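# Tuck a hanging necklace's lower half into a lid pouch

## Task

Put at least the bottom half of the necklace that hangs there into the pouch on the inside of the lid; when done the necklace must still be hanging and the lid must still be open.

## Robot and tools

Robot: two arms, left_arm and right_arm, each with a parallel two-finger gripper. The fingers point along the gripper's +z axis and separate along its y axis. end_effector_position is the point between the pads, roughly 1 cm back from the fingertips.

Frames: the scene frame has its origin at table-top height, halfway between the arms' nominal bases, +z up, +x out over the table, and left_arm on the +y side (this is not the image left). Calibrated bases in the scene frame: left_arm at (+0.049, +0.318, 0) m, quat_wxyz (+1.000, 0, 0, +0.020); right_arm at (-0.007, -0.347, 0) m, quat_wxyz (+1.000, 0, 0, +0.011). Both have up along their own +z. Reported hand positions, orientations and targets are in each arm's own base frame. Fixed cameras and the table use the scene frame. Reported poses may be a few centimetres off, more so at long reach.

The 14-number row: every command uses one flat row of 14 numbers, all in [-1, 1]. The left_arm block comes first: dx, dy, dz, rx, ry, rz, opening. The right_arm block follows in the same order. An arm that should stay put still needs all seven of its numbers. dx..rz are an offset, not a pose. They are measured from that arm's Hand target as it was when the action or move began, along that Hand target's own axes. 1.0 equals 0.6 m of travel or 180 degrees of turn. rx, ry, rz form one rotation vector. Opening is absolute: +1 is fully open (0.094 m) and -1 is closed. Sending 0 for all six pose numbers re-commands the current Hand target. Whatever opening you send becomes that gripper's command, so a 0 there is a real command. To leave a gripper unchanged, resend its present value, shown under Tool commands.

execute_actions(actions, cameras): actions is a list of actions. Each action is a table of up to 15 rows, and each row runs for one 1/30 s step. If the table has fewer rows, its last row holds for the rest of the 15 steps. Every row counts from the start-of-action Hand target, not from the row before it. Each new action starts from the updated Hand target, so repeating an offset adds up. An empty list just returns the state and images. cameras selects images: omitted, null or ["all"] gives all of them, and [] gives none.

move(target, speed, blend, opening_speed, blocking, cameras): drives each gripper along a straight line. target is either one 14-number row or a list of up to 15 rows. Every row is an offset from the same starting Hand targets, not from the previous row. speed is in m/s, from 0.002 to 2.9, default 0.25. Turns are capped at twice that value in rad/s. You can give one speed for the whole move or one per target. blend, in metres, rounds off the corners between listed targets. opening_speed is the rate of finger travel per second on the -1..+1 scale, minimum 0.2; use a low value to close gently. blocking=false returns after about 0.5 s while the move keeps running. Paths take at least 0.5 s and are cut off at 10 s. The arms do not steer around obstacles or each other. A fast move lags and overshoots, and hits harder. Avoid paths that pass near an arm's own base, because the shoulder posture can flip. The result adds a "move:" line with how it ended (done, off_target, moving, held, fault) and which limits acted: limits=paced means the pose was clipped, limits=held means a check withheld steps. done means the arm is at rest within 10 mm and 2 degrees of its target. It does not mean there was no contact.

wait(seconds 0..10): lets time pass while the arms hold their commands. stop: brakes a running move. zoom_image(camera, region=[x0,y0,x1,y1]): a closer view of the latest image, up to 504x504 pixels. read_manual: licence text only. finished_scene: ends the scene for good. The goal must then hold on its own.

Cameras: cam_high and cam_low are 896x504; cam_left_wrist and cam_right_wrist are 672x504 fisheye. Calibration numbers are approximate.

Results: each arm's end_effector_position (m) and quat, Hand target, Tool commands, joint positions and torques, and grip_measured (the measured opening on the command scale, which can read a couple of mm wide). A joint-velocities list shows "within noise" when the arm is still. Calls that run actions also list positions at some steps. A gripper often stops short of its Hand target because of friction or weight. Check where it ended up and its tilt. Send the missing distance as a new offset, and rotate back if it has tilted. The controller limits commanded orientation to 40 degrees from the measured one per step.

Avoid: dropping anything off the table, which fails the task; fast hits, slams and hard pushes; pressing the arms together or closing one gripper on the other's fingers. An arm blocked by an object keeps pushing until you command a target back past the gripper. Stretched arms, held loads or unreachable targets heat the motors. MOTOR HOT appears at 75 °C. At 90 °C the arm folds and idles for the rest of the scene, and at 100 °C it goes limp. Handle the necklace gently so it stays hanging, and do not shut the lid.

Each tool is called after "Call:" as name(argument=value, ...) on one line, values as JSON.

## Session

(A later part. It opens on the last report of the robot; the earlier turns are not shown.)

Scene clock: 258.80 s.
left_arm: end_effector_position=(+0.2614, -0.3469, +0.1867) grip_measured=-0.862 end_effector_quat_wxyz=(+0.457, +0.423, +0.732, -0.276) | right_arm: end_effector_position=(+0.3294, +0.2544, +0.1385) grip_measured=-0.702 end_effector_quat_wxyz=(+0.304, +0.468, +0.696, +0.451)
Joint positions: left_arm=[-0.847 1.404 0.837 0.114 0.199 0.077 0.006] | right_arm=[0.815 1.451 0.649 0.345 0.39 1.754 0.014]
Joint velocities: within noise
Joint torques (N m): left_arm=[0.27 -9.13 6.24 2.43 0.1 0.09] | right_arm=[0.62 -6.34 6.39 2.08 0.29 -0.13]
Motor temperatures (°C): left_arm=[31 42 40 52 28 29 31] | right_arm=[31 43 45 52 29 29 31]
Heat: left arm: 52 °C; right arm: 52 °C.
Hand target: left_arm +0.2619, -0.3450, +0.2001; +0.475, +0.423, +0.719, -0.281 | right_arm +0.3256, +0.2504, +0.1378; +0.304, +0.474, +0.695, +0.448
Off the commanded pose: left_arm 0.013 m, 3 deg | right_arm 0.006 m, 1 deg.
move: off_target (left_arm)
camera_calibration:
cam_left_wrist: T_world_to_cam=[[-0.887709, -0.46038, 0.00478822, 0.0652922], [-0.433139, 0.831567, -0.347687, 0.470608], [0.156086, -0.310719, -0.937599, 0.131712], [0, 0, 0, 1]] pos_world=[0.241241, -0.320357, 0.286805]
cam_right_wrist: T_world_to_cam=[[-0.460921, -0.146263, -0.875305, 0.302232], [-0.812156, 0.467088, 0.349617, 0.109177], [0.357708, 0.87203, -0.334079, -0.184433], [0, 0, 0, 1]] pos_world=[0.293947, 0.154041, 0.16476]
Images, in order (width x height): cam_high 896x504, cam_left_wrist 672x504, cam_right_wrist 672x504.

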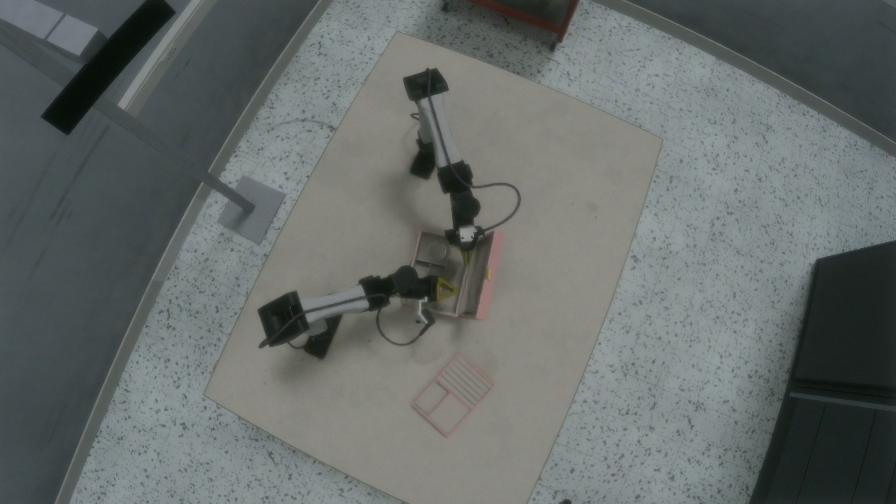

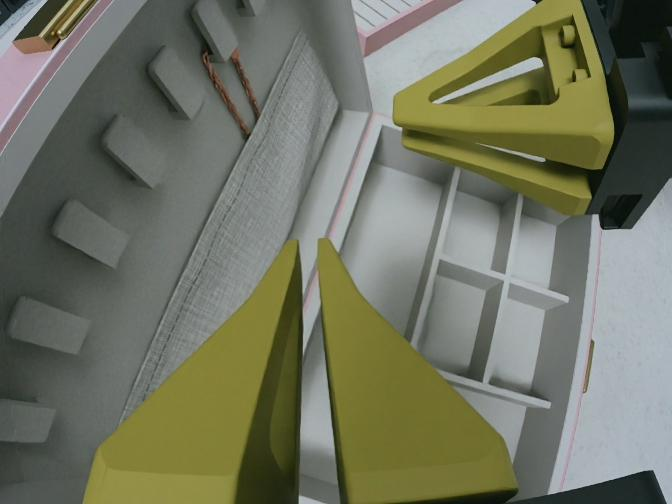

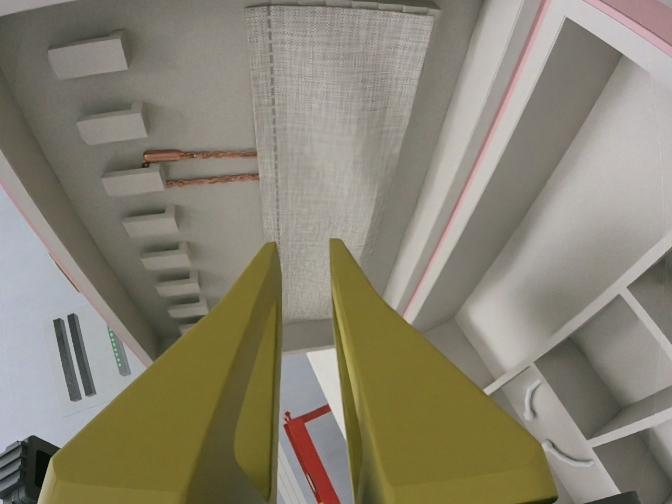

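Call:
move(target=[0, 0, -0.1, 0, 0, 0, -0.86, 0, 0, -0.0833, 0, 0, 0, -0.7], speed=0.15, cameras=["cam_high", "cam_low", "cam_left_wrist", "cam_right_wrist"])

Call:
zoom_image(camera="cam_right_wrist", region=[60, 0, 400, 340])

Call:
zoom_image(camera="cam_left_wrist", region=[120, 0, 440, 320])

Scene clock: 260.30 s.
left_arm: end_effector_position=(+0.2363, -0.2996, +0.2235) grip_measured=-0.862 end_effector_quat_wxyz=(+0.473, +0.419, +0.722, -0.282) | right_arm: end_effector_position=(+0.2866, +0.2379, +0.1621) grip_measured=-0.702 end_effector_quat_wxyz=(+0.304, +0.468, +0.695, +0.453)
Joint positions: left_arm=[-0.792 1.137 0.77 -0.05 0.249 0.099 0.006] | right_arm=[0.903 1.216 0.586 0.16 0.468 1.799 0.014]
Joint velocities: within noise
Joint torques (N m): left_arm=[0.06 -5.46 6.02 2.14 0.11 0.14] | right_arm=[0.62 -4.41 6.83 2.03 0.34 -0.1]
Motor temperatures (°C): left_arm=[31 42 40 52 28 29 31] | right_arm=[31 43 45 52 29 29 31]
Heat: left arm: 52 °C; right arm: 52 °C.
Hand target: left_arm +0.2352, -0.2967, +0.2234; +0.475, +0.423, +0.719, -0.281 | right_arm +0.2833, +0.2337, +0.1586; +0.304, +0.474, +0.695, +0.448
Off the commanded pose: left_arm 0.003 m, 1 deg | right_arm 0.006 m, 1 deg.
move: done
camera_calibration:
cam_left_wrist: T_world_to_cam=[[-0.887426, -0.46093, -0.00421709, 0.0663575], [-0.4241, 0.820032, -0.3843, 0.435742], [0.180594, -0.339249, -0.923199, 0.167183], [0, 0, 0, 1]] pos_world=[0.213493, -0.27002, 0.322078]
cam_right_wrist: T_world_to_cam=[[-0.458883, -0.142081, -0.877063, 0.299334], [-0.812859, 0.465688, 0.349851, 0.0742996], [0.35873, 0.873469, -0.329188, -0.148263], [0, 0, 0, 1]] pos_world=[0.250941, 0.137432, 0.187735]

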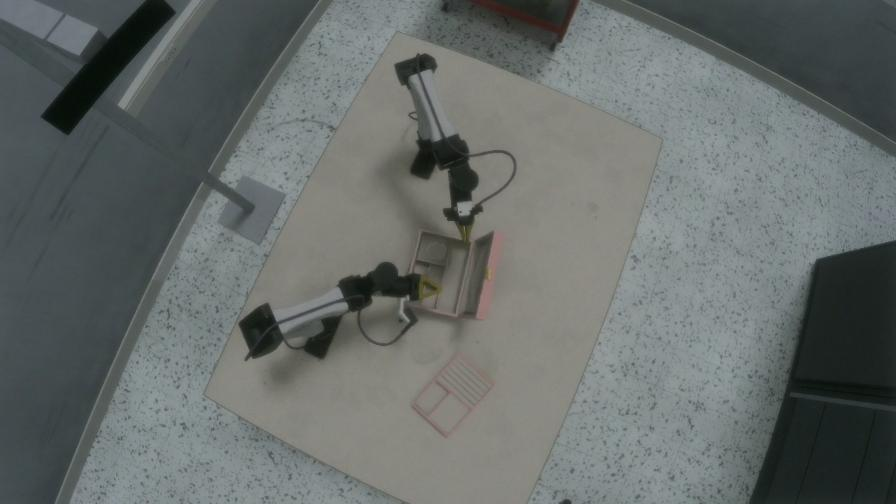

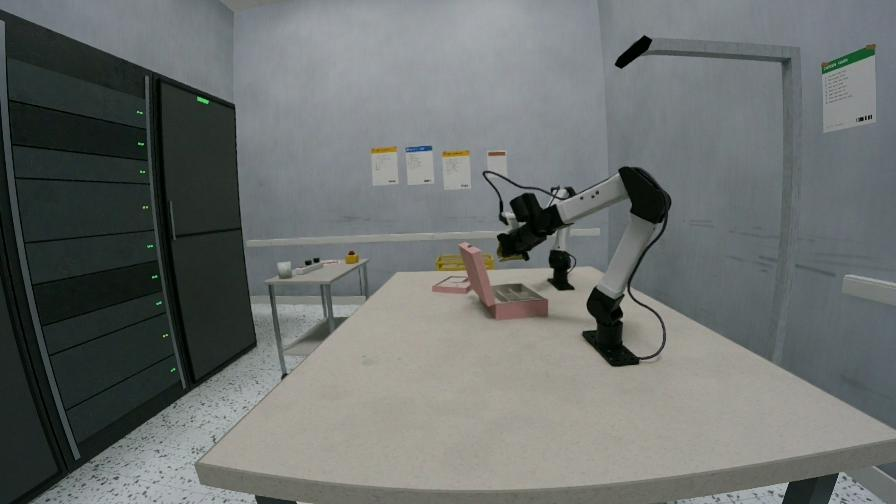

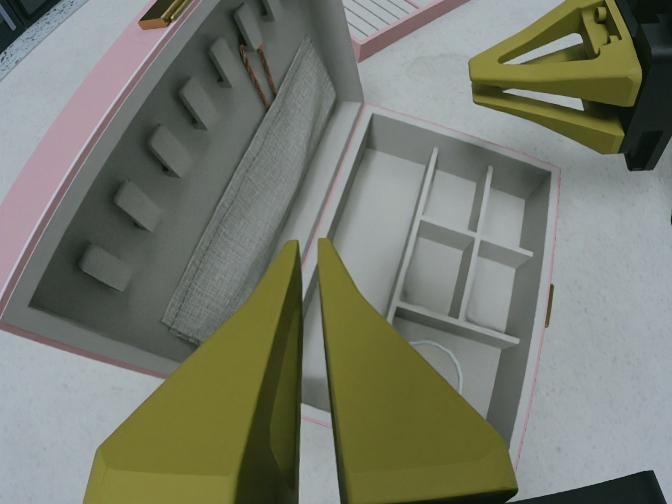

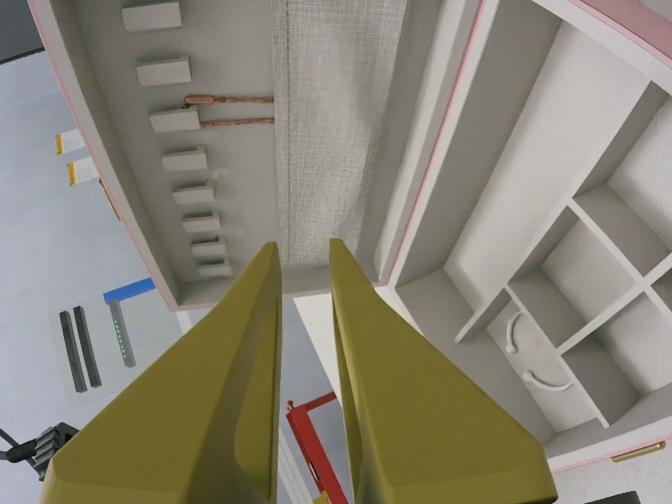

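Scaled by 1.482 from the camera's 672x504 image, which has a finer 960x720 frame.

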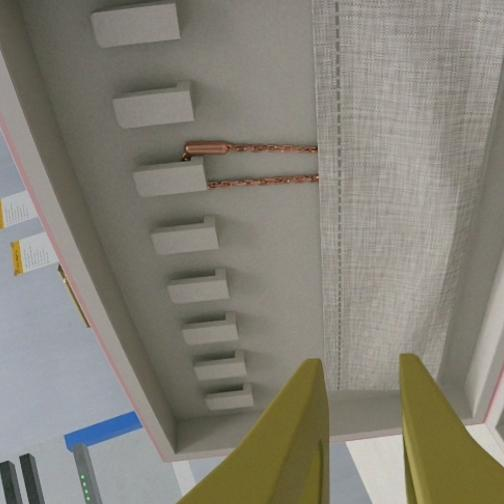

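Scaled by 1.575 from the camera's 672x504 image, which has a finer 960x720 frame.

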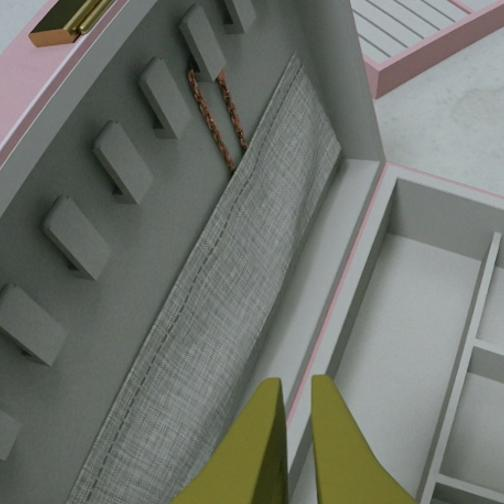

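Call:
finished_scene()

The scene is finished: the task was done.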